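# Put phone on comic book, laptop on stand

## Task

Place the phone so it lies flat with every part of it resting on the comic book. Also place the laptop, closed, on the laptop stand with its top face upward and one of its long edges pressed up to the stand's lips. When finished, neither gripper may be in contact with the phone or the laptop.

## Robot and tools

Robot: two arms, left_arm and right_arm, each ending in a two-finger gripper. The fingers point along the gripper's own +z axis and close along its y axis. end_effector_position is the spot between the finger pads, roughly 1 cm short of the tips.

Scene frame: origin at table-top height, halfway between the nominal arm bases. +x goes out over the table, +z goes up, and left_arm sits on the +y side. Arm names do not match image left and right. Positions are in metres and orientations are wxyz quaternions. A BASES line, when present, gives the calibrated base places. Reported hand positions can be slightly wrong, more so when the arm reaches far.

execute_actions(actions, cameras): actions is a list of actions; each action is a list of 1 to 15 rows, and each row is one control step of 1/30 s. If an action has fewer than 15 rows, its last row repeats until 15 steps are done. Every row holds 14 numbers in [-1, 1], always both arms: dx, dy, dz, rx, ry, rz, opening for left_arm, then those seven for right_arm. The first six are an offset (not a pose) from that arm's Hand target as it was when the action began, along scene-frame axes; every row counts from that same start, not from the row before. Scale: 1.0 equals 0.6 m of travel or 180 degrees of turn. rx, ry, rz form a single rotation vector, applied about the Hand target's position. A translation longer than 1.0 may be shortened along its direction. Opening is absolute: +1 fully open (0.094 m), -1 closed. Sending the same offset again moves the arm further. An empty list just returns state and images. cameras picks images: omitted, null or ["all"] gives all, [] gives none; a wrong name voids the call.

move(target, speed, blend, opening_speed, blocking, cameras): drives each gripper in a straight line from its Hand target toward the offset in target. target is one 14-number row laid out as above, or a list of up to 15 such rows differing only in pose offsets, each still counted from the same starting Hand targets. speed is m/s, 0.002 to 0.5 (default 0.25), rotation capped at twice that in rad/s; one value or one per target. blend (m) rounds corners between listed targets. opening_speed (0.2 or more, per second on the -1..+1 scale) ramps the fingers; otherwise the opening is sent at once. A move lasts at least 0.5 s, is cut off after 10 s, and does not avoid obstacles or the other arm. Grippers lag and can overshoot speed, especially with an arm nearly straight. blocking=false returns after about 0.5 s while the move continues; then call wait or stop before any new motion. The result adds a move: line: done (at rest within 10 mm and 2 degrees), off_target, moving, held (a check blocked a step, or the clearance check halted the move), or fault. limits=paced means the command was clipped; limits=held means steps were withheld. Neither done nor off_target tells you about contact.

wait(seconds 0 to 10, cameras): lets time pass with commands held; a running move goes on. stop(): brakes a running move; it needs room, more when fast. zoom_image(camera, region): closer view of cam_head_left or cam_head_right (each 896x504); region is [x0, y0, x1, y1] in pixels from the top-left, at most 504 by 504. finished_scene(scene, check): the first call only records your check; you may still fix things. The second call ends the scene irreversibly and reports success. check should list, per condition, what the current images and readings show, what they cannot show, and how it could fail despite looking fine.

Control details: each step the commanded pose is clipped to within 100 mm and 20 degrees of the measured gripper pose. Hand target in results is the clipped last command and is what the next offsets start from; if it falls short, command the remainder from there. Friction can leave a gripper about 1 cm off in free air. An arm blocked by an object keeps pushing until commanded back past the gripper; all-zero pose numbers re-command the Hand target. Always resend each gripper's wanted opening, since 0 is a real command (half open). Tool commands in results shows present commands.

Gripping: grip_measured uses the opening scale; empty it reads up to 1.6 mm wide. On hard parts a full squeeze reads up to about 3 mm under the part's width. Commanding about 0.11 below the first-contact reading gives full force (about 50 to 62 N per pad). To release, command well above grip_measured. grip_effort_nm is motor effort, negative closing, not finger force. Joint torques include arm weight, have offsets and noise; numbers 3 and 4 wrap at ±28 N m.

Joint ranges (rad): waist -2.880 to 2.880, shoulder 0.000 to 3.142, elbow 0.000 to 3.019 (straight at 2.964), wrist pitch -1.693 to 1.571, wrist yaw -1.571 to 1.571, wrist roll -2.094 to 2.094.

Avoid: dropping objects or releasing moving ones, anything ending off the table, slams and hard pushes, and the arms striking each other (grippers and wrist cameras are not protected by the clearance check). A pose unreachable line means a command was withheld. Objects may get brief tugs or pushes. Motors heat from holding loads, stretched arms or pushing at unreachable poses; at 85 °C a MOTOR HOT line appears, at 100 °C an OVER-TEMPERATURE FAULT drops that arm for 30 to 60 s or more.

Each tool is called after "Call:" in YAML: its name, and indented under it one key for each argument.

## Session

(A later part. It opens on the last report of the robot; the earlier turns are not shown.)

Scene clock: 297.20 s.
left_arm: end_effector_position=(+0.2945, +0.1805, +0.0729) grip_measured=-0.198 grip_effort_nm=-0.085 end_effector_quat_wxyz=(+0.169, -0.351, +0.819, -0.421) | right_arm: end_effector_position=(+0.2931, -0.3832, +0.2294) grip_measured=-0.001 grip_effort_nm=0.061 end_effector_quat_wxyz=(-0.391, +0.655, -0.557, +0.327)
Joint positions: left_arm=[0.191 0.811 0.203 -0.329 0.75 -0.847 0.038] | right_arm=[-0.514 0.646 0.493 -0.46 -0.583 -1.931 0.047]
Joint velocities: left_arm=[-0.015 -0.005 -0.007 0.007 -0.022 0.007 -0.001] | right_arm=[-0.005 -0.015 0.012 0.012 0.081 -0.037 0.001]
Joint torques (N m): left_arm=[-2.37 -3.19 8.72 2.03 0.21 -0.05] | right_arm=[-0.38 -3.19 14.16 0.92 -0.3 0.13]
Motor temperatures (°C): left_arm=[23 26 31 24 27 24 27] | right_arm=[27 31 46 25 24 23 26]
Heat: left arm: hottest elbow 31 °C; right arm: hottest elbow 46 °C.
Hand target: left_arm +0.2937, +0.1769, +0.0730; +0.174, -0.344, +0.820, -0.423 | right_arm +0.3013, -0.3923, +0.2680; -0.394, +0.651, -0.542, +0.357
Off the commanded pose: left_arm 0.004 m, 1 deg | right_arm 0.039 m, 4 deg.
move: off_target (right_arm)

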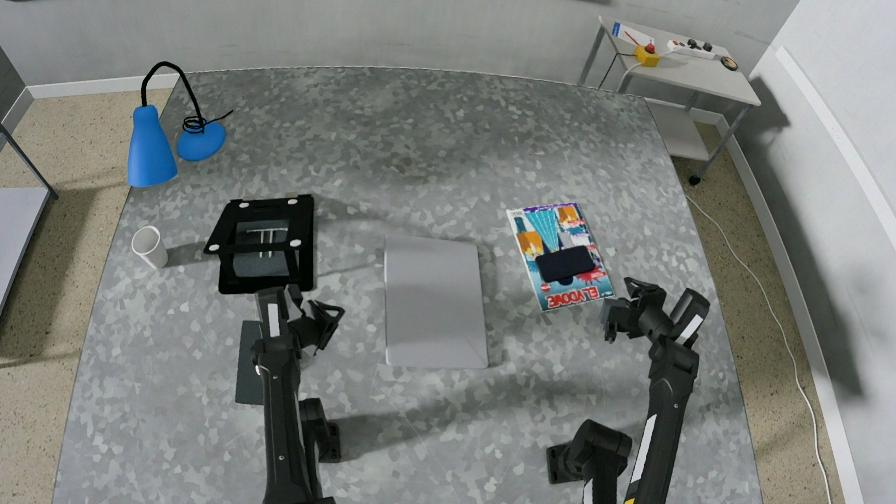

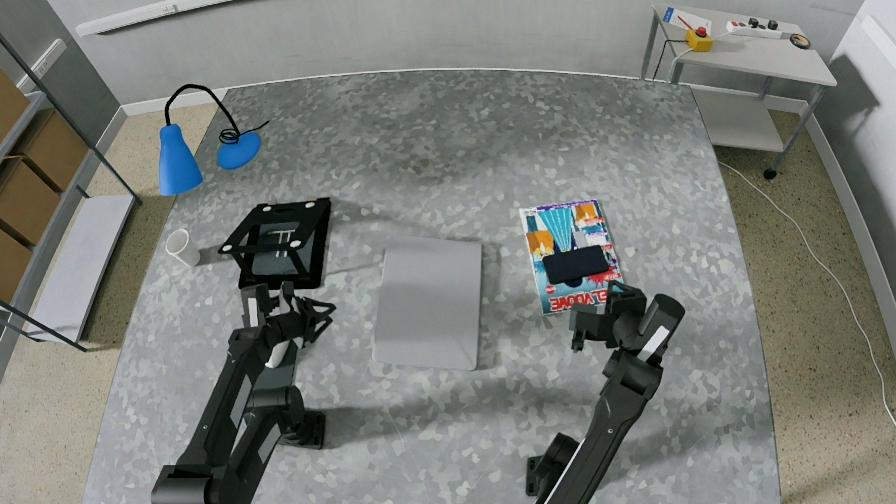

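Call:
move:
  target: [0.06,-0.1,-0.063,0,0,0,-0.2, 0,0,0,0,0,0,0]
  speed: 0.15
  cameras: ["cam_head_left","cam_head_right"]

Call:
zoom_image:
  camera: "cam_head_left"
  region: [330, 260, 430, 360]

Call:
zoom_image:
  camera: "cam_head_right"
  region: [320, 260, 420, 360]

Scene clock: 309.40 s.
left_arm: end_effector_position=(+0.3310, +0.1207, +0.0390) grip_measured=-0.198 grip_effort_nm=-0.085 end_effector_quat_wxyz=(+0.177, -0.347, +0.818, -0.422) | right_arm: end_effector_position=(+0.2931, -0.3832, +0.2294) grip_measured=-0.001 grip_effort_nm=0.066 end_effector_quat_wxyz=(-0.391, +0.655, -0.557, +0.327)
Joint positions: left_arm=[-0.147 1.151 0.178 0.24 0.519 -1.156 0.038] | right_arm=[-0.514 0.646 0.493 -0.46 -0.584 -1.931 0.047]
Joint velocities: left_arm=[0.005 -0.005 -0.002 0.017 -0.022 -0.037 0.001] | right_arm=[0.005 -0.005 0.012 -0.002 -0.095 -0.007 0]
Joint torques (N m): left_arm=[-2.02 -4.13 6.84 2.28 0.03 -0.03] | right_arm=[-0.38 -3.08 14.17 0.92 -0.29 0.15]
Motor temperatures (°C): left_arm=[23 26 31 24 27 24 27] | right_arm=[27 31 46 25 24 23 26]
Heat: left arm: hottest elbow 31 °C; right arm: hottest elbow 46 °C.
Hand target: left_arm +0.3286, +0.1167, +0.0365; +0.174, -0.345, +0.819, -0.424 | right_arm +0.3013, -0.3923, +0.2681; -0.394, +0.651, -0.542, +0.357
Off the commanded pose: left_arm 0.006 m, 1 deg | right_arm 0.041 m, 4 deg.
move: off_target (right_arm)

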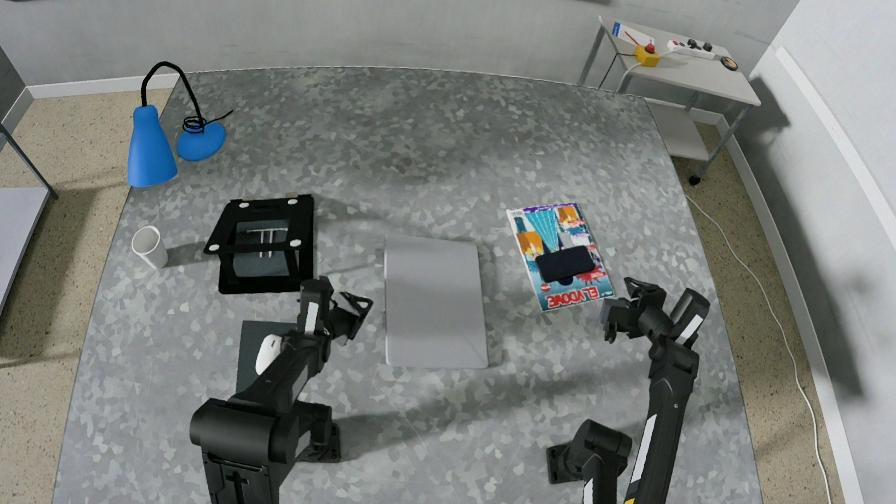

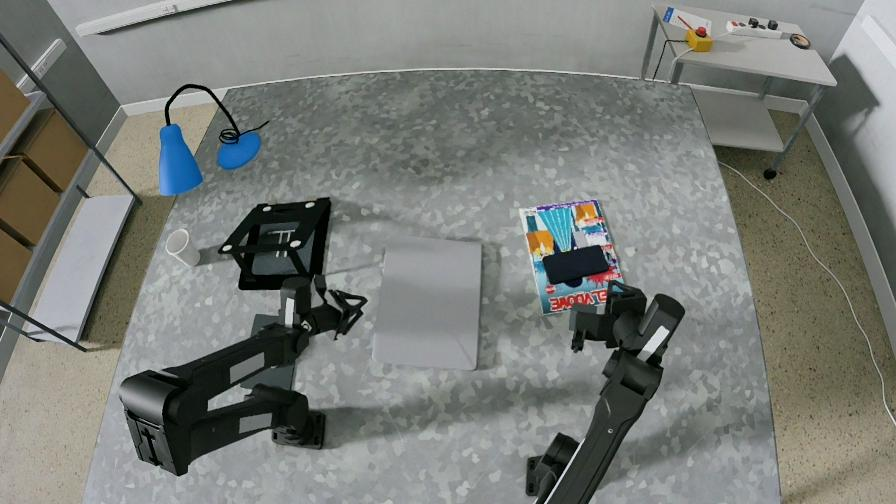

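Scaled by 5.040.

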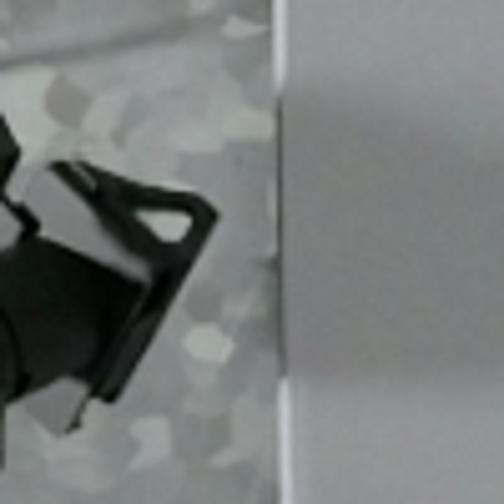

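Scaled by 5.040.

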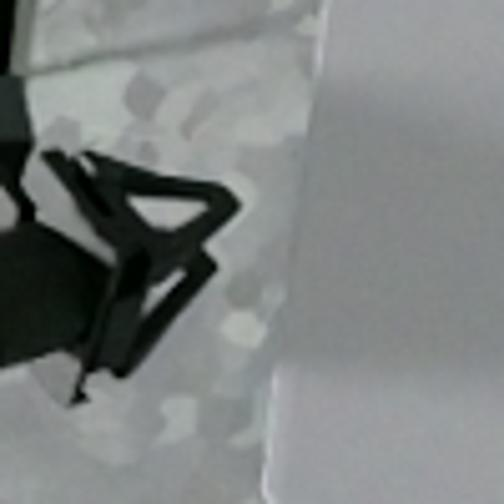

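Call:
move:
  target: [0.0,0,-0.022,0,0,0,-0.2, 0,0,0,0,0,0,0]
  speed: 0.05
  cameras: ["cam_head_left","cam_head_right"]

Call:
zoom_image:
  camera: "cam_head_left"
  region: [330, 260, 430, 360]

Call:
zoom_image:
  camera: "cam_head_right"
  region: [320, 260, 420, 360]

Scene clock: 313.97 s.
left_arm: end_effector_position=(+0.3324, +0.1205, +0.0268) grip_measured=-0.198 grip_effort_nm=-0.081 end_effector_quat_wxyz=(+0.177, -0.347, +0.818, -0.423) | right_arm: end_effector_position=(+0.2931, -0.3832, +0.2294) grip_measured=-0.001 grip_effort_nm=0.066 end_effector_quat_wxyz=(-0.391, +0.655, -0.557, +0.327)
Joint positions: left_arm=[-0.147 1.237 0.168 0.339 0.519 -1.157 0.038] | right_arm=[-0.514 0.646 0.493 -0.46 -0.584 -1.932 0.047]
Joint velocities: left_arm=[-0.015 -0.005 -0.002 0.007 -0.022 0.037 0] | right_arm=[0.015 -0.005 -0.012 0.002 0.022 0.022 -0.001]
Joint torques (N m): left_arm=[-2.78 -4.72 5.72 2.26 0.01 -0.04] | right_arm=[-0.38 -3.19 14.19 0.92 -0.3 0.15]
Motor temperatures (°C): left_arm=[23 26 31 24 27 24 27] | right_arm=[27 31 46 25 24 23 26]
Heat: left arm: hottest elbow 31 °C; right arm: hottest elbow 46 °C.
Hand target: left_arm +0.3285, +0.1167, +0.0236; +0.174, -0.345, +0.819, -0.424 | right_arm +0.3013, -0.3922, +0.2681; -0.394, +0.651, -0.542, +0.357
Off the commanded pose: left_arm 0.006 m, 1 deg | right_arm 0.041 m, 4 deg.
move: off_target (right_arm)

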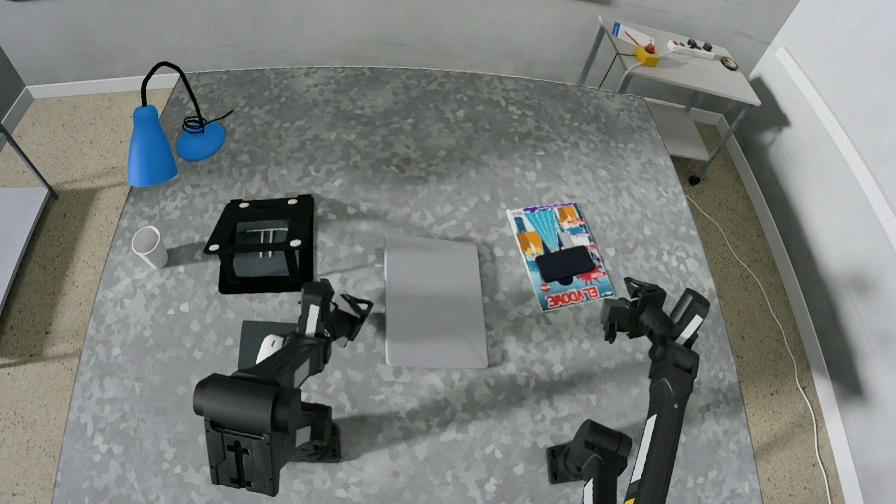

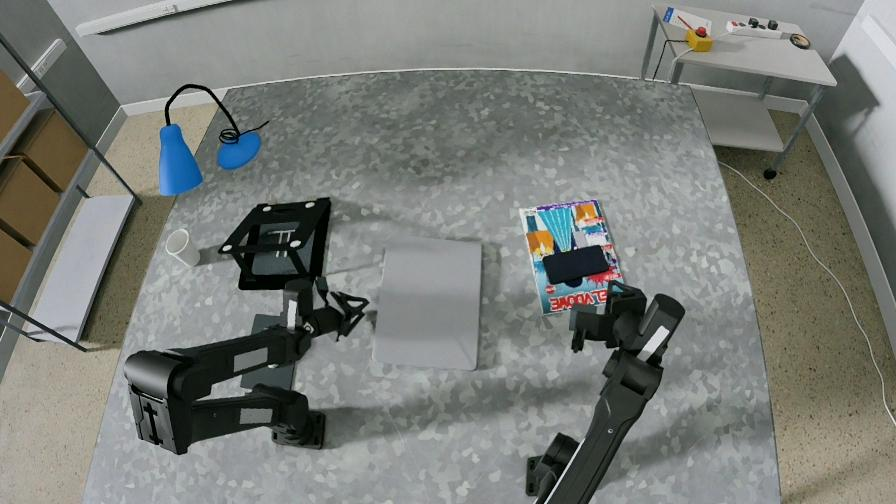

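Scaled by 5.040.

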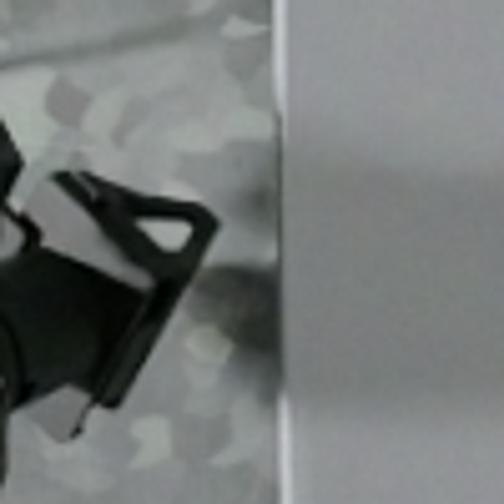

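Scaled by 5.040.

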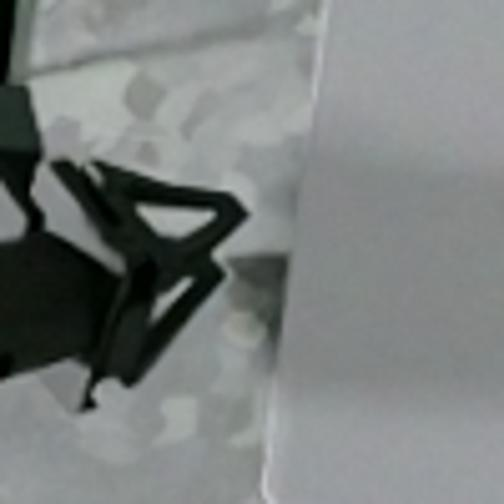

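Call:
move:
  target: [0.02,-0.08,0,0,0,0,-0.2, 0,0,0,0,0,0,0]
  speed: 0.05
  cameras: ["cam_head_left","cam_head_right"]

Call:
zoom_image:
  camera: "cam_head_left"
  region: [350, 260, 450, 360]

Call:
zoom_image:
  camera: "cam_head_right"
  region: [340, 260, 440, 360]

Scene clock: 318.90 s.
left_arm: end_effector_position=(+0.3347, +0.0845, +0.0248) grip_measured=-0.199 grip_effort_nm=-0.007 end_effector_quat_wxyz=(+0.187, -0.356, +0.813, -0.421) | right_arm: end_effector_position=(+0.2931, -0.3832, +0.2294) grip_measured=-0.001 grip_effort_nm=0.066 end_effector_quat_wxyz=(-0.391, +0.655, -0.557, +0.327)
Joint positions: left_arm=[-0.335 1.295 0.172 0.464 0.351 -1.305 0.038] | right_arm=[-0.514 0.646 0.493 -0.46 -0.584 -1.932 0.047]
Joint velocities: left_arm=[-0.005 -0.005 -0.007 -0.002 0.081 0.095 0] | right_arm=[-0.005 -0.005 -0.007 0.007 0.081 -0.022 0]
Joint torques (N m): left_arm=[-4.31 -3.49 8.99 1.59 0.31 0] | right_arm=[-0.38 -3.31 14.16 0.95 -0.29 0.15]
Motor temperatures (°C): left_arm=[23 26 31 24 27 24 27] | right_arm=[27 31 46 25 24 23 26]
Heat: left arm: hottest elbow 31 °C; right arm: hottest elbow 46 °C.
Hand target: left_arm +0.3400, +0.0689, +0.0239; +0.174, -0.345, +0.818, -0.425 | right_arm +0.3013, -0.3922, +0.2681; -0.394, +0.651, -0.542, +0.357
Off the commanded pose: left_arm 0.017 m, 2 deg | right_arm 0.041 m, 4 deg.
move: off_target (left_arm, right_arm)

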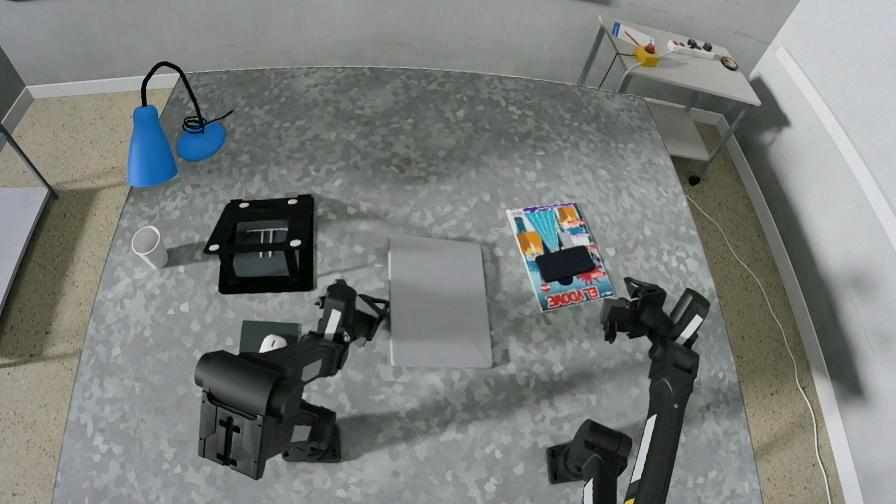

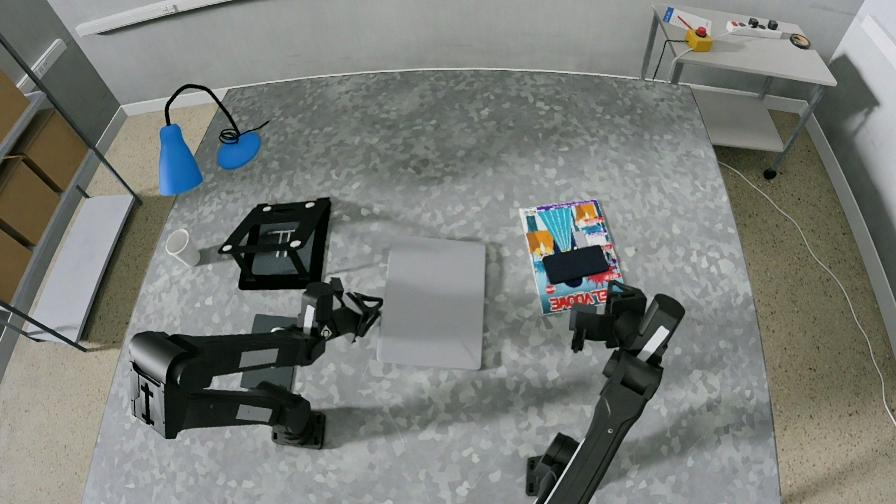

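Scaled by 5.040.

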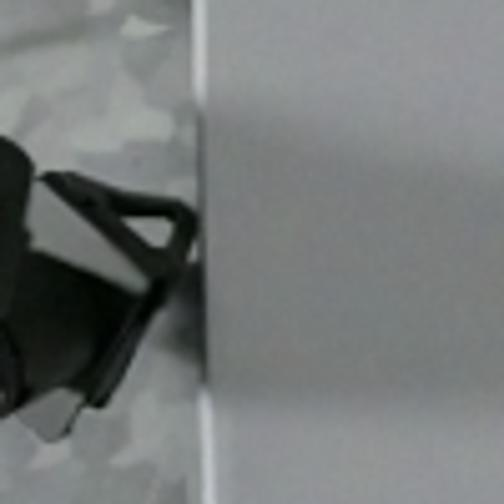

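Scaled by 5.040.

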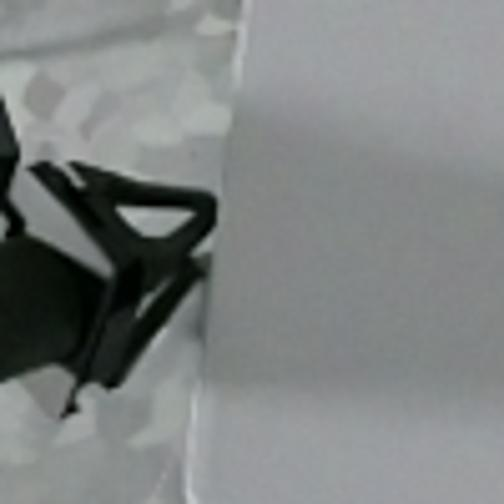

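Call:
execute_actions:
  actions: []

Scene clock: 329.03 s.
left_arm: end_effector_position=(+0.3347, +0.0845, +0.0247) grip_measured=-0.199 grip_effort_nm=-0.007 end_effector_quat_wxyz=(+0.187, -0.356, +0.813, -0.421) | right_arm: end_effector_position=(+0.2931, -0.3832, +0.2294) grip_measured=-0.001 grip_effort_nm=0.061 end_effector_quat_wxyz=(-0.391, +0.655, -0.557, +0.327)
Joint positions: left_arm=[-0.335 1.296 0.172 0.464 0.351 -1.305 0.038] | right_arm=[-0.514 0.646 0.493 -0.46 -0.584 -1.932 0.047]
Joint velocities: left_arm=[0.005 -0.015 -0.002 -0.027 0.051 0.022 -0.001] | right_arm=[0.005 -0.024 0.002 -0.007 0.066 0.007 0]
Joint torques (N m): left_arm=[-3.96 -3.14 8.99 1.59 0.28 -0.03] | right_arm=[-0.44 -3.14 14.17 0.94 -0.3 0.15]
Motor temperatures (°C): left_arm=[23 26 31 24 27 24 27] | right_arm=[27 31 46 25 24 23 25]
Heat: left arm: hottest elbow 31 °C; right arm: hottest elbow 46 °C.
Hand target: left_arm +0.3400, +0.0689, +0.0238; +0.174, -0.345, +0.818, -0.425 | right_arm +0.3013, -0.3922, +0.2681; -0.394, +0.651, -0.542, +0.357
Tool commands: left_gripper/opening=-0.2 right_gripper/opening=+0.0
Off the commanded pose: left_arm 0.017 m, 2 deg | right_arm 0.041 m, 4 deg.

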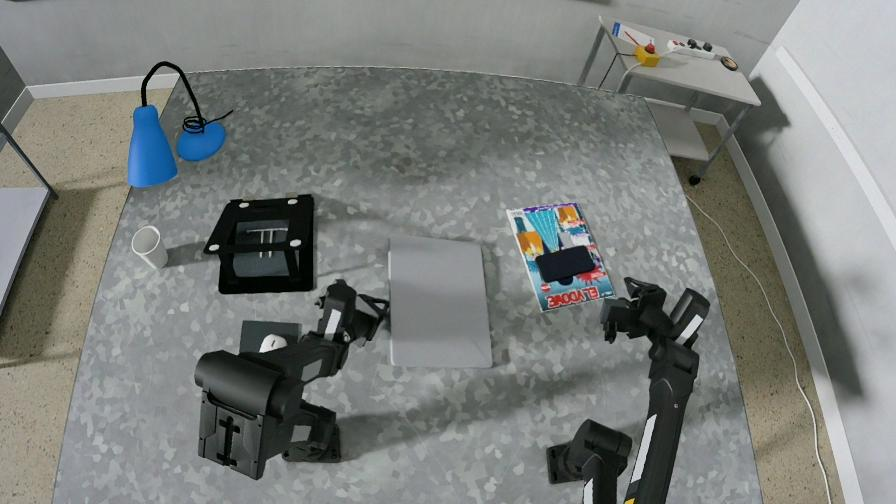

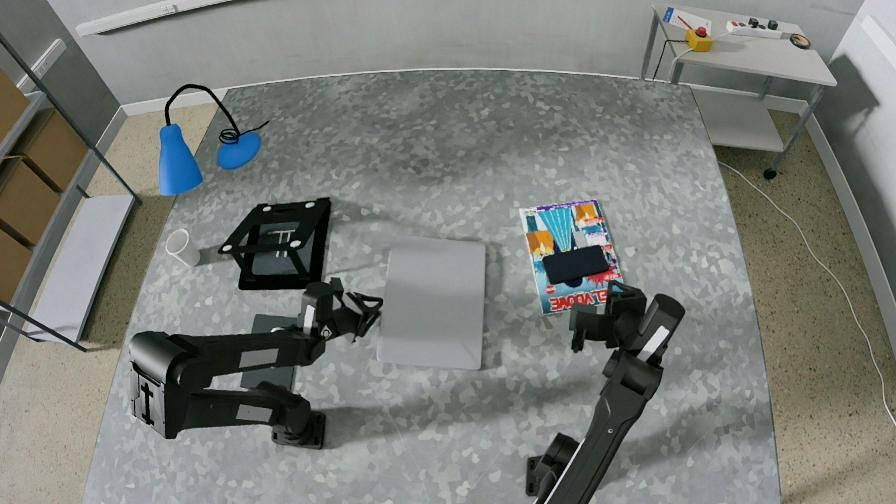

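Call:
zoom_image:
  camera: "cam_head_left"
  region: [190, 180, 510, 380]

Call:
zoom_image:
  camera: "cam_head_right"
  region: [200, 180, 520, 380]

Scaled by 1.575.

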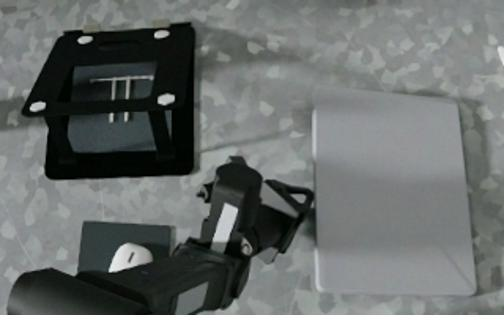

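Scaled by 1.575.

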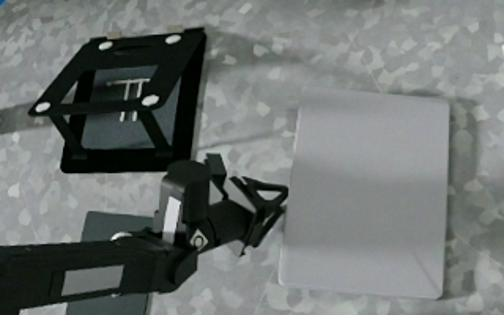

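Call:
move:
  target:
    - [-0.05,0.12,0.08,0,0,0,-0.2,0,0,0,0,0,0,0]
    - [-0.1,0.25,0.3,0,0,0,-0.2,0,0,0,0,0,0,0]
  speed: 0.25
  blend: 0.03

Scene clock: 379.20 s.
left_arm: end_effector_position=(+0.2677, +0.2079, +0.1698) grip_measured=-0.199 grip_effort_nm=-0.007 end_effector_quat_wxyz=(+0.144, -0.355, +0.821, -0.423) | right_arm: end_effector_position=(+0.2931, -0.3832, +0.2294) grip_measured=-0.001 grip_effort_nm=0.066 end_effector_quat_wxyz=(-0.391, +0.655, -0.557, +0.327)
Joint positions: left_arm=[0.414 0.627 0.454 -1.03 0.871 -0.546 0.038] | right_arm=[-0.514 0.646 0.493 -0.46 -0.584 -1.932 0.047]
Joint velocities: left_arm=[0.005 0.005 0.012 -0.022 0.007 0.007 -0.001] | right_arm=[0.005 0.005 0.012 0.002 0.007 0.022 0]
Joint torques (N m): left_arm=[-0.26 -0.56 17.76 0.66 0.58 0.14] | right_arm=[-0.32 -3.14 14.19 0.94 -0.29 0.15]
Motor temperatures (°C): left_arm=[23 25 32 24 27 24 26] | right_arm=[27 31 48 25 24 23 25]
Heat: left arm: hottest elbow 32 °C; right arm: hottest elbow 48 °C.
Hand target: left_arm +0.2832, +0.2187, +0.2017; +0.172, -0.344, +0.821, -0.422 | right_arm +0.3013, -0.3922, +0.2681; -0.394, +0.651, -0.542, +0.357
Off the commanded pose: left_arm 0.038 m, 4 deg | right_arm 0.041 m, 4 deg.
move: off_target (left_arm, right_arm); limits=paced

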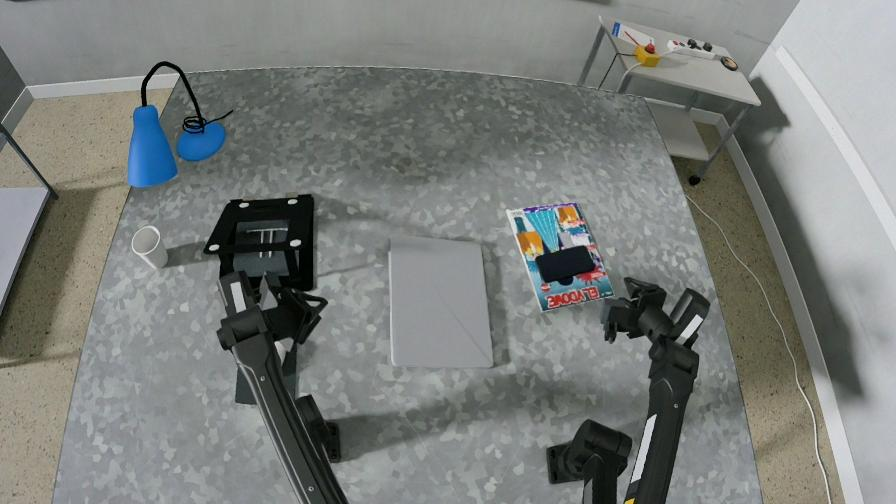

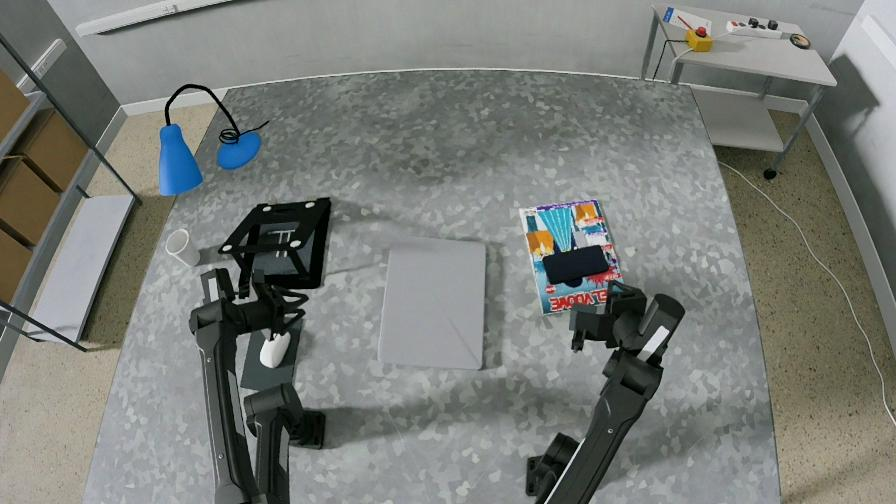

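Call:
move:
  target:
    - [0,0,0,0,0,0,-0.2,0.25,0.25,-0.05,0.105,0.16,-0.2,-1]
    - [0,0,0,0,0,0,-0.2,0.46,0.45,-0.18,0.211,0.323,-0.405,-1]
  speed: 0.25
  blend: 0.03

Scene clock: 392.10 s.
left_arm: end_effector_position=(+0.2677, +0.2080, +0.1698) grip_measured=-0.199 grip_effort_nm=-0.007 end_effector_quat_wxyz=(+0.144, -0.354, +0.821, -0.423) | right_arm: end_effector_position=(+0.5670, -0.1361, +0.1514) grip_measured=-0.992 grip_effort_nm=-0.442 end_effector_quat_wxyz=(-0.010, -0.154, +0.988, +0.007)
Joint positions: left_arm=[0.415 0.627 0.454 -1.031 0.872 -0.544 0.038] | right_arm=[0.277 2.016 1.896 -1.469 -0.017 -0.026 0]
Joint velocities: left_arm=[-0.005 0.005 0.007 -0.002 0.022 -0.066 0.001] | right_arm=[0.005 -0.015 -0.022 0.012 0.066 0.037 0]
Joint torques (N m): left_arm=[-0.5 -0.5 17.95 0.44 0.55 0.14] | right_arm=[1.32 -22.01 12.48 -0.14 -0.06 0.27]
Motor temperatures (°C): left_arm=[23 25 36 24 27 24 26] | right_arm=[27 31 49 25 24 23 25]
Heat: left arm: hottest elbow 36 °C; right arm: hottest elbow 49 °C.
Hand target: left_arm +0.2832, +0.2187, +0.2017; +0.172, -0.344, +0.821, -0.422 | right_arm +0.5811, -0.1243, +0.1541; -0.002, -0.155, +0.988, +0.009
Off the commanded pose: left_arm 0.037 m, 3 deg | right_arm 0.019 m, 2 deg.
move: off_target (left_arm, right_arm)

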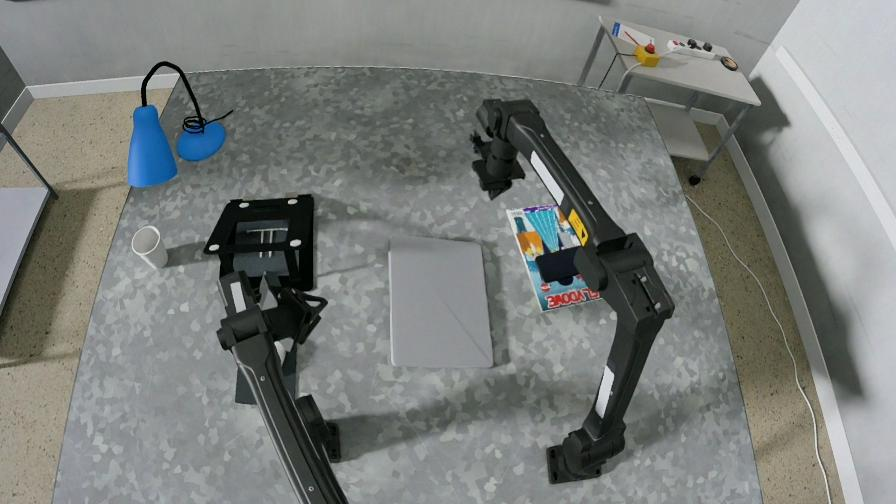

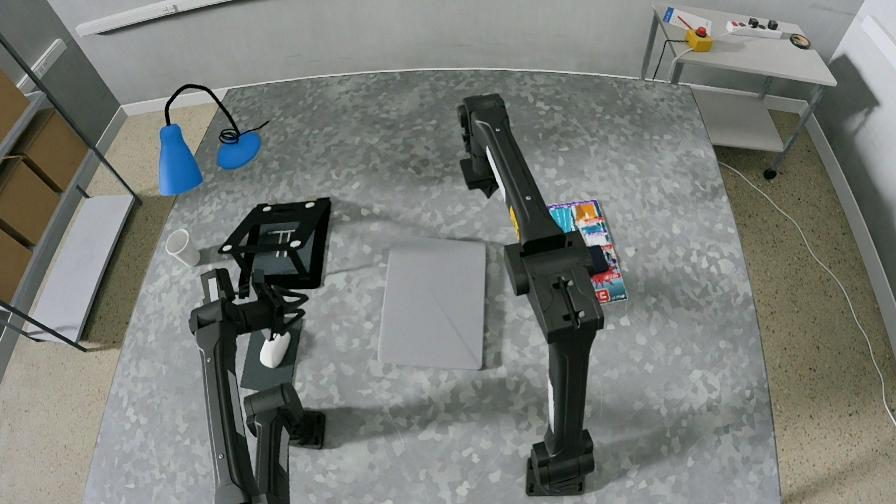

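Call:
move:
  target: [0,0,0,0,0,0,-0.2,0,0,-0.215,0,0,0,-1]
  speed: 0.15

Call:
zoom_image:
  camera: "cam_head_left"
  region: [370, 150, 570, 270]

Scene clock: 396.00 s.
left_arm: end_effector_position=(+0.2677, +0.2080, +0.1698) grip_measured=-0.199 grip_effort_nm=-0.007 end_effector_quat_wxyz=(+0.144, -0.354, +0.821, -0.423) | right_arm: end_effector_position=(+0.5830, -0.1315, +0.0440) grip_measured=-0.992 grip_effort_nm=-0.442 end_effector_quat_wxyz=(+0.008, -0.153, +0.988, +0.009)
Joint positions: left_arm=[0.415 0.627 0.454 -1.031 0.872 -0.544 0.038] | right_arm=[0.277 2.108 1.757 -1.201 -0.017 -0.025 0]
Joint velocities: left_arm=[-0.005 -0.005 -0.002 -0.002 -0.051 -0.066 -0.001] | right_arm=[-0.005 -0.005 -0.007 0.007 0.007 0.095 -0.002]
Joint torques (N m): left_arm=[0.15 -1.14 17.96 0.54 0.52 0.07] | right_arm=[1.14 -22.59 7.6 0.51 -0.05 0.2]
Motor temperatures (°C): left_arm=[23 25 37 24 27 24 26] | right_arm=[27 31 49 25 24 23 25]
Heat: left arm: hottest elbow 37 °C; right arm: hottest elbow 49 °C.
Hand target: left_arm +0.2832, +0.2187, +0.2017; +0.172, -0.344, +0.821, -0.422 | right_arm +0.5801, -0.1264, +0.0251; -0.002, -0.155, +0.988, +0.009
Off the commanded pose: left_arm 0.037 m, 3 deg | right_arm 0.020 m, 1 deg.
move: off_target (left_arm, right_arm)

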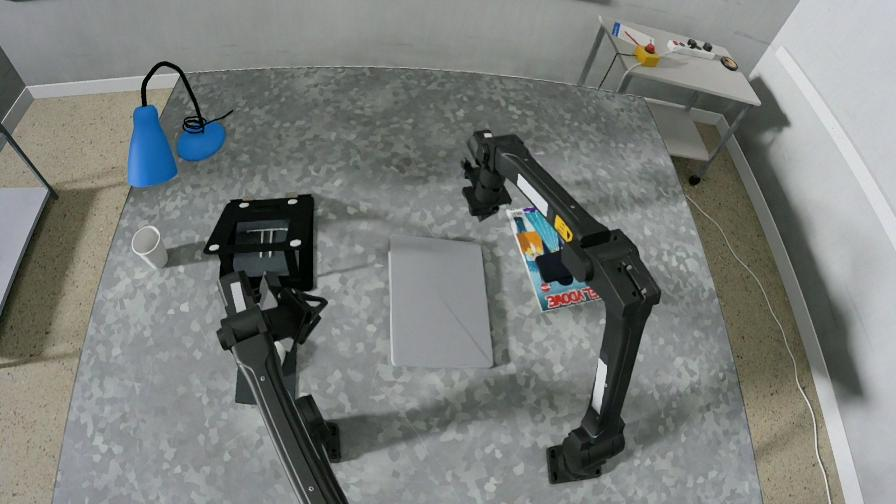

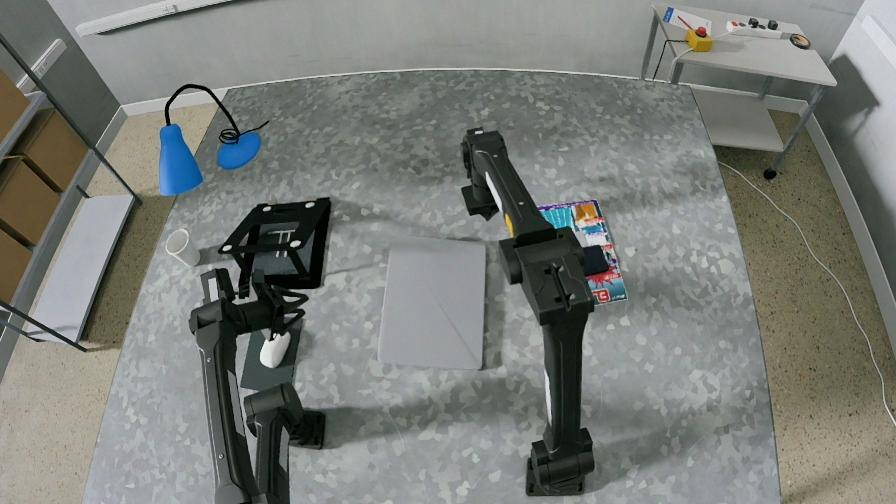

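Scaled by 2.520.

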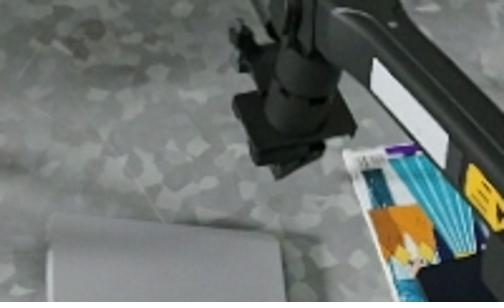

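Call:
move:
  target: [0,0,0,0,0,0,-0.2,-0.01,0.033,-0.045,0,0,0,-1]
  speed: 0.1
  cameras: []

Scene clock: 399.57 s.
left_arm: end_effector_position=(+0.2677, +0.2080, +0.1698) grip_measured=-0.199 grip_effort_nm=-0.007 end_effector_quat_wxyz=(+0.144, -0.354, +0.821, -0.423) | right_arm: end_effector_position=(+0.5800, -0.1107, +0.0224) grip_measured=-0.992 grip_effort_nm=-0.442 end_effector_quat_wxyz=(+0.013, -0.155, +0.988, +0.011)
Joint positions: left_arm=[0.415 0.627 0.454 -1.031 0.872 -0.544 0.038] | right_arm=[0.31 2.132 1.737 -1.146 -0.017 0.003 0]
Joint velocities: left_arm=[-0.005 -0.015 0.012 0.002 0.022 0.066 0.001] | right_arm=[-0.005 0.015 -0.007 -0.017 -0.007 -0.007 -0.001]
Joint torques (N m): left_arm=[-0.5 -0.26 18.09 0.54 0.54 0.14] | right_arm=[1.08 -21.89 7.05 0.51 -0.04 0.25]
Motor temperatures (°C): left_arm=[23 25 38 24 27 24 26] | right_arm=[27 32 49 25 24 23 25]
Heat: left arm: hottest elbow 38 °C; right arm: hottest elbow 49 °C.
Hand target: left_arm +0.2832, +0.2187, +0.2017; +0.172, -0.344, +0.821, -0.422 | right_arm +0.5741, -0.1070, -0.0022; -0.003, -0.155, +0.988, +0.009
Off the commanded pose: left_arm 0.037 m, 3 deg | right_arm 0.025 m, 2 deg.
move: off_target (left_arm, right_arm)
No camera images: "cameras" was empty.

Call:
move:
  target: [0,0,0,0,0,0,-0.2,-0.2,0,0.008,0,0,0,-1]
  speed: 0.1

Scene clock: 402.97 s.
left_arm: end_effector_position=(+0.2677, +0.2080, +0.1698) grip_measured=-0.199 grip_effort_nm=-0.007 end_effector_quat_wxyz=(+0.144, -0.354, +0.821, -0.423) | right_arm: end_effector_position=(+0.4773, -0.1232, +0.0131) grip_measured=-0.992 grip_effort_nm=-0.437 end_effector_quat_wxyz=(+0.015, -0.142, +0.990, +0.004)
Joint positions: left_arm=[0.415 0.627 0.454 -1.031 0.872 -0.544 0.038] | right_arm=[0.351 1.907 1.335 -0.967 -0.002 0.073 0]
Joint velocities: left_arm=[-0.024 0.005 -0.002 -0.012 0.022 0.051 0] | right_arm=[-0.015 -0.015 -0.012 -0.012 -0.007 -0.022 0.001]
Joint torques (N m): left_arm=[-0.03 -1.2 17.74 0.54 0.56 0.15] | right_arm=[3.37 -20.84 4.59 0.14 -0.52 0.24]
Motor temperatures (°C): left_arm=[23 25 39 24 27 24 26] | right_arm=[27 33 48 25 24 23 25]
Heat: left arm: hottest elbow 39 °C; right arm: hottest elbow 48 °C.
Hand target: left_arm +0.2832, +0.2187, +0.2017; +0.172, -0.344, +0.821, -0.422 | right_arm +0.4540, -0.1055, +0.0034; -0.003, -0.155, +0.988, +0.009
Off the commanded pose: left_arm 0.037 m, 3 deg | right_arm 0.030 m, 3 deg.
move: off_target (left_arm, right_arm)

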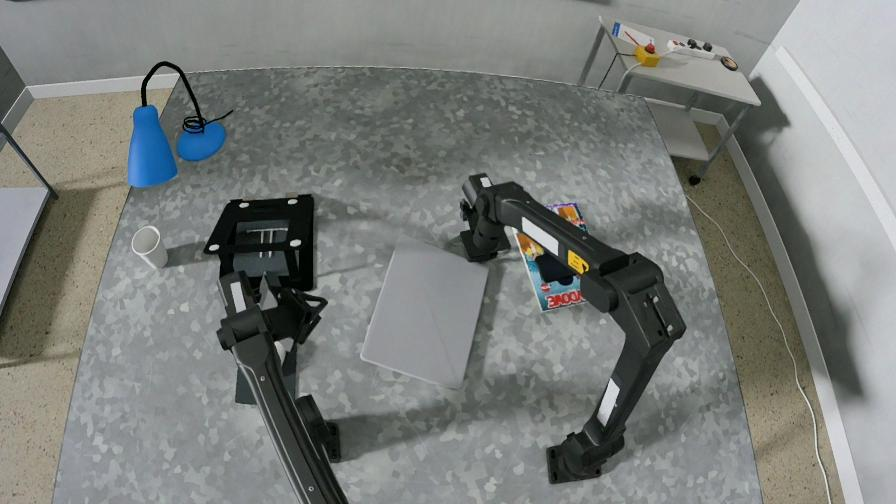

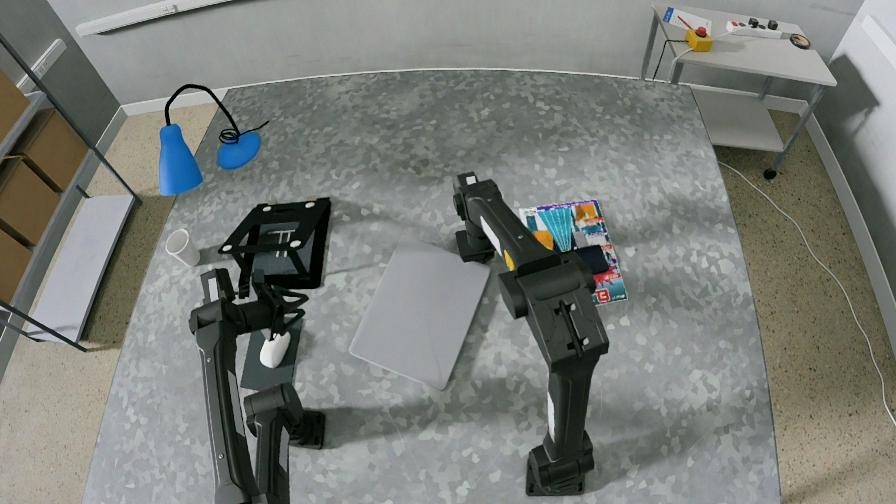

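Call:
move:
  target: [0,0,0,0,0,0,-0.2,-0.2,0.01,0.02,0,0,0,-1]
  speed: 0.1

Scene clock: 406.40 s.
left_arm: end_effector_position=(+0.2677, +0.2080, +0.1698) grip_measured=-0.199 grip_effort_nm=-0.007 end_effector_quat_wxyz=(+0.144, -0.354, +0.821, -0.423) | right_arm: end_effector_position=(+0.3415, -0.1117, +0.0121) grip_measured=-0.992 grip_effort_nm=-0.437 end_effector_quat_wxyz=(-0.011, -0.147, +0.989, -0.002)
Joint positions: left_arm=[0.415 0.627 0.454 -1.031 0.872 -0.544 0.038] | right_arm=[0.49 1.679 0.994 -0.907 -0.003 0.2 0]
Joint velocities: left_arm=[-0.015 -0.005 -0.017 0.002 0.007 0.037 0] | right_arm=[-0.015 -0.024 0.002 -0.002 -0.066 0.007 -0.001]
Joint torques (N m): left_arm=[0.03 -0.5 18.04 0.47 0.56 0.11] | right_arm=[2.73 -17.26 5.49 0.57 -0.54 0.26]
Motor temperatures (°C): left_arm=[23 25 39 24 27 24 26] | right_arm=[27 33 47 25 24 23 25]
Heat: left arm: hottest elbow 39 °C; right arm: hottest elbow 47 °C.
Hand target: left_arm +0.2832, +0.2187, +0.2017; +0.172, -0.344, +0.821, -0.422 | right_arm +0.3338, -0.0978, +0.0158; -0.004, -0.155, +0.988, +0.009
Off the commanded pose: left_arm 0.037 m, 3 deg | right_arm 0.015 m, 2 deg.
move: off_target (left_arm, right_arm)

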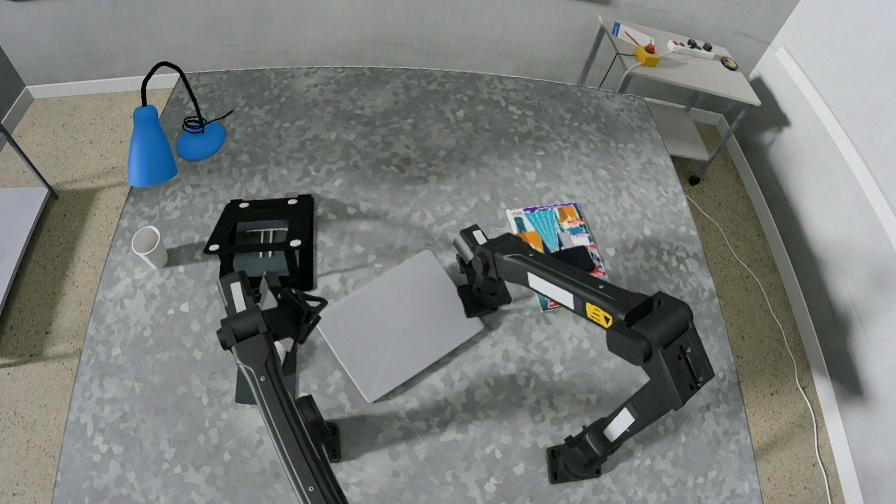

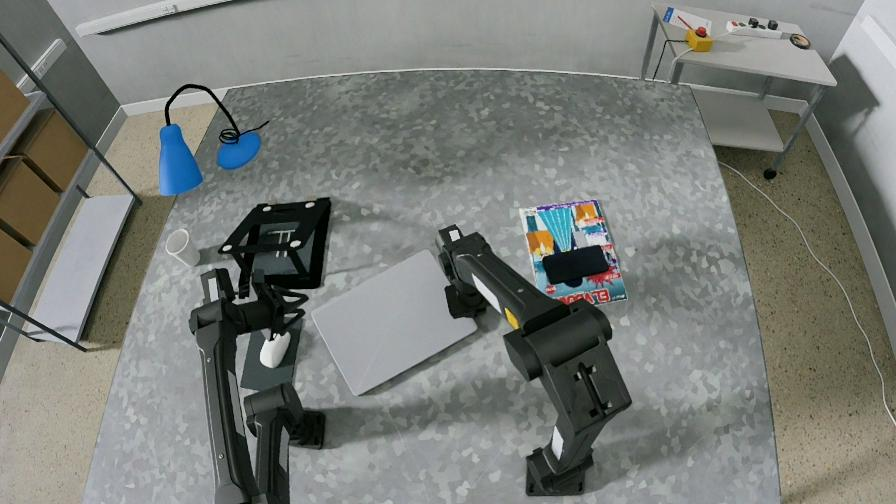

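Call:
move:
  target:
    - [0,0,0,0,0,0,-0.2,0.05,-0.05,0.02,0,0,0,-1]
    - [0,0,0,0,0,0,-0.2,0.15,-0.03,0.15,0,0,0,-1]
    - [0,0,0,0,0,0,-0.2,0.38,0.163,0.1,0,0,0,-1]
  speed: 0.25
  blend: 0.02

Scene clock: 415.60 s.
left_arm: end_effector_position=(+0.2677, +0.2080, +0.1698) grip_measured=-0.199 grip_effort_nm=-0.007 end_effector_quat_wxyz=(+0.144, -0.354, +0.821, -0.423) | right_arm: end_effector_position=(+0.5508, -0.0141, +0.0749) grip_measured=-0.992 grip_effort_nm=-0.442 end_effector_quat_wxyz=(-0.009, -0.155, +0.988, +0.006)
Joint positions: left_arm=[0.415 0.627 0.454 -1.031 0.872 -0.544 0.038] | right_arm=[0.465 2.142 1.899 -1.342 -0.018 0.159 0]
Joint velocities: left_arm=[-0.015 -0.015 -0.002 -0.027 -0.037 0.022 -0.001] | right_arm=[-0.015 0.015 0.002 -0.017 -0.022 -0.022 0]
Joint torques (N m): left_arm=[-0.38 -0.38 17.92 0.43 0.54 0.14] | right_arm=[1.2 -22.48 12.42 -0.2 -0.03 0.23]
Motor temperatures (°C): left_arm=[23 25 41 24 27 24 26] | right_arm=[27 34 45 25 24 23 25]
Heat: left arm: hottest elbow 41 °C; right arm: hottest elbow 45 °C.
Hand target: left_arm +0.2832, +0.2187, +0.2017; +0.172, -0.344, +0.821, -0.422 | right_arm +0.5632, -0.0018, +0.0735; -0.004, -0.155, +0.988, +0.009
Off the commanded pose: left_arm 0.037 m, 3 deg | right_arm 0.018 m, 1 deg.
move: off_target (left_arm, right_arm)

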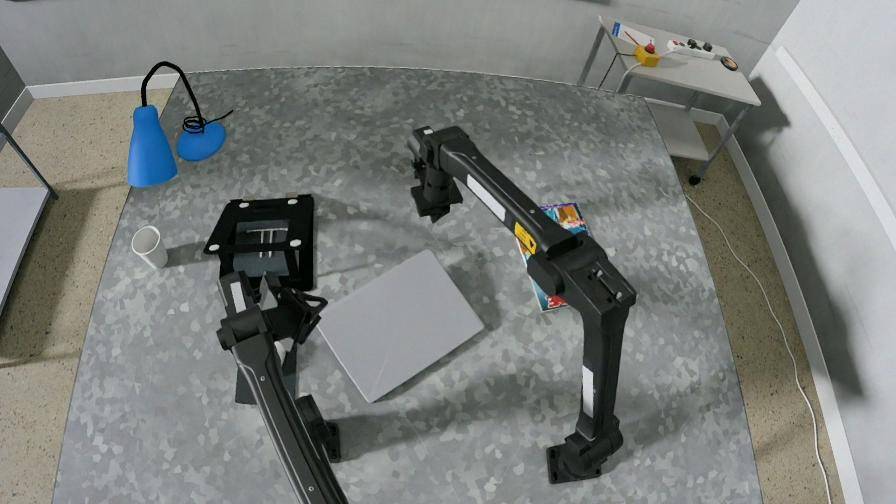

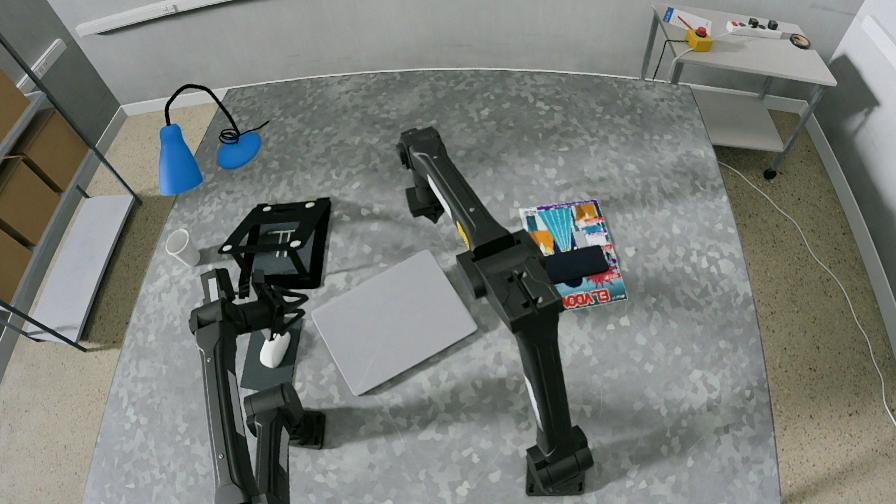

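Call:
move:
  target:
    - [0,0,0,0,0,0,-0.2,-0.02,0.02,-0.12,0,0,0,-1]
    - [0,0,0,0,0,0,-0.2,-0.2,0.01,-0.108,0,0,0,-1]
    - [0,0,0,0,0,0,-0.2,-0.28,-0.03,-0.1,0,0,0,-1]
  speed: 0.1

Scene clock: 421.33 s.
left_arm: end_effector_position=(+0.2677, +0.2080, +0.1698) grip_measured=-0.199 grip_effort_nm=-0.007 end_effector_quat_wxyz=(+0.144, -0.354, +0.821, -0.423) | right_arm: end_effector_position=(+0.4084, -0.0254, +0.0136) grip_measured=-0.992 grip_effort_nm=-0.437 end_effector_quat_wxyz=(-0.002, -0.148, +0.989, +0.007)
Joint positions: left_arm=[0.415 0.627 0.454 -1.031 0.872 -0.544 0.038] | right_arm=[0.571 1.883 1.299 -0.984 -0.014 0.28 0]
Joint velocities: left_arm=[0.005 -0.015 0.002 0.002 -0.022 -0.007 0.001] | right_arm=[-0.015 -0.015 -0.007 0.022 -0.051 -0.022 0]
Joint torques (N m): left_arm=[0.26 -0.38 18.03 0.49 0.55 0.12] | right_arm=[2.14 -21.6 5.37 0.28 -0.15 0.25]
Motor temperatures (°C): left_arm=[23 25 41 24 27 24 26] | right_arm=[27 34 44 25 24 23 25]
Heat: left arm: hottest elbow 41 °C; right arm: hottest elbow 44 °C.
Hand target: left_arm +0.2832, +0.2187, +0.2017; +0.172, -0.344, +0.821, -0.422 | right_arm +0.3945, -0.0187, +0.0144; -0.004, -0.155, +0.988, +0.009
Off the commanded pose: left_arm 0.037 m, 3 deg | right_arm 0.014 m, 1 deg.
move: off_target (left_arm, right_arm)

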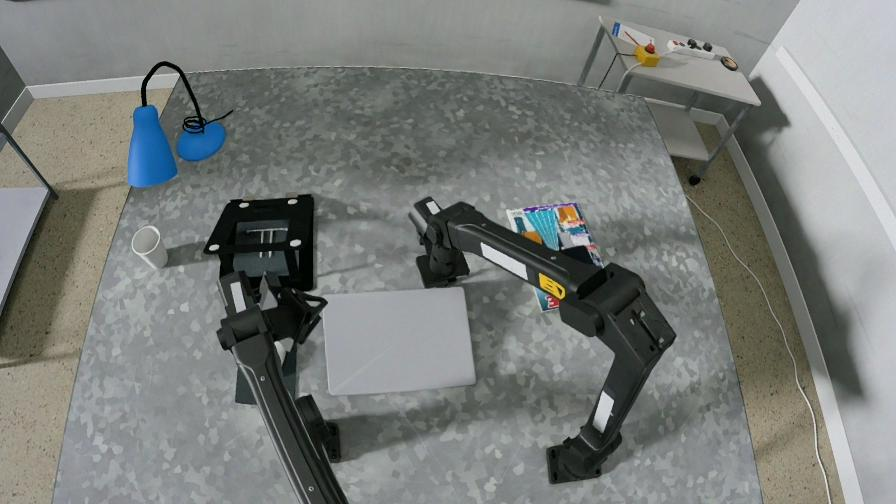

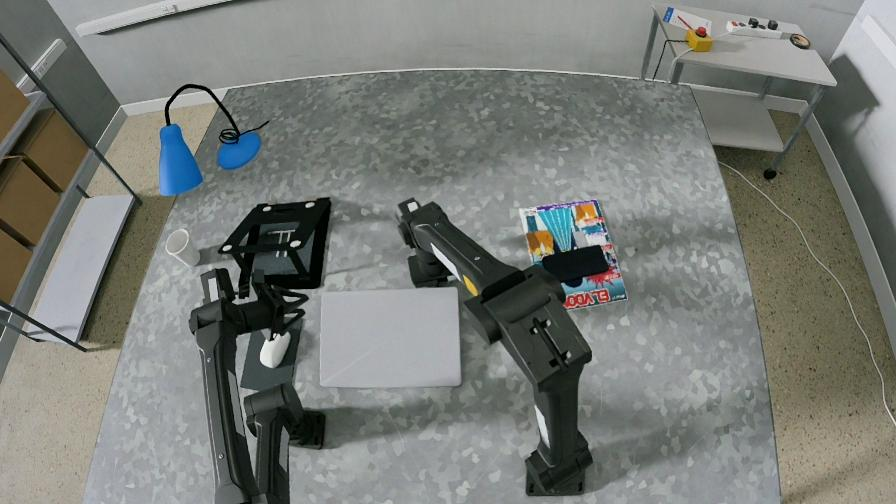

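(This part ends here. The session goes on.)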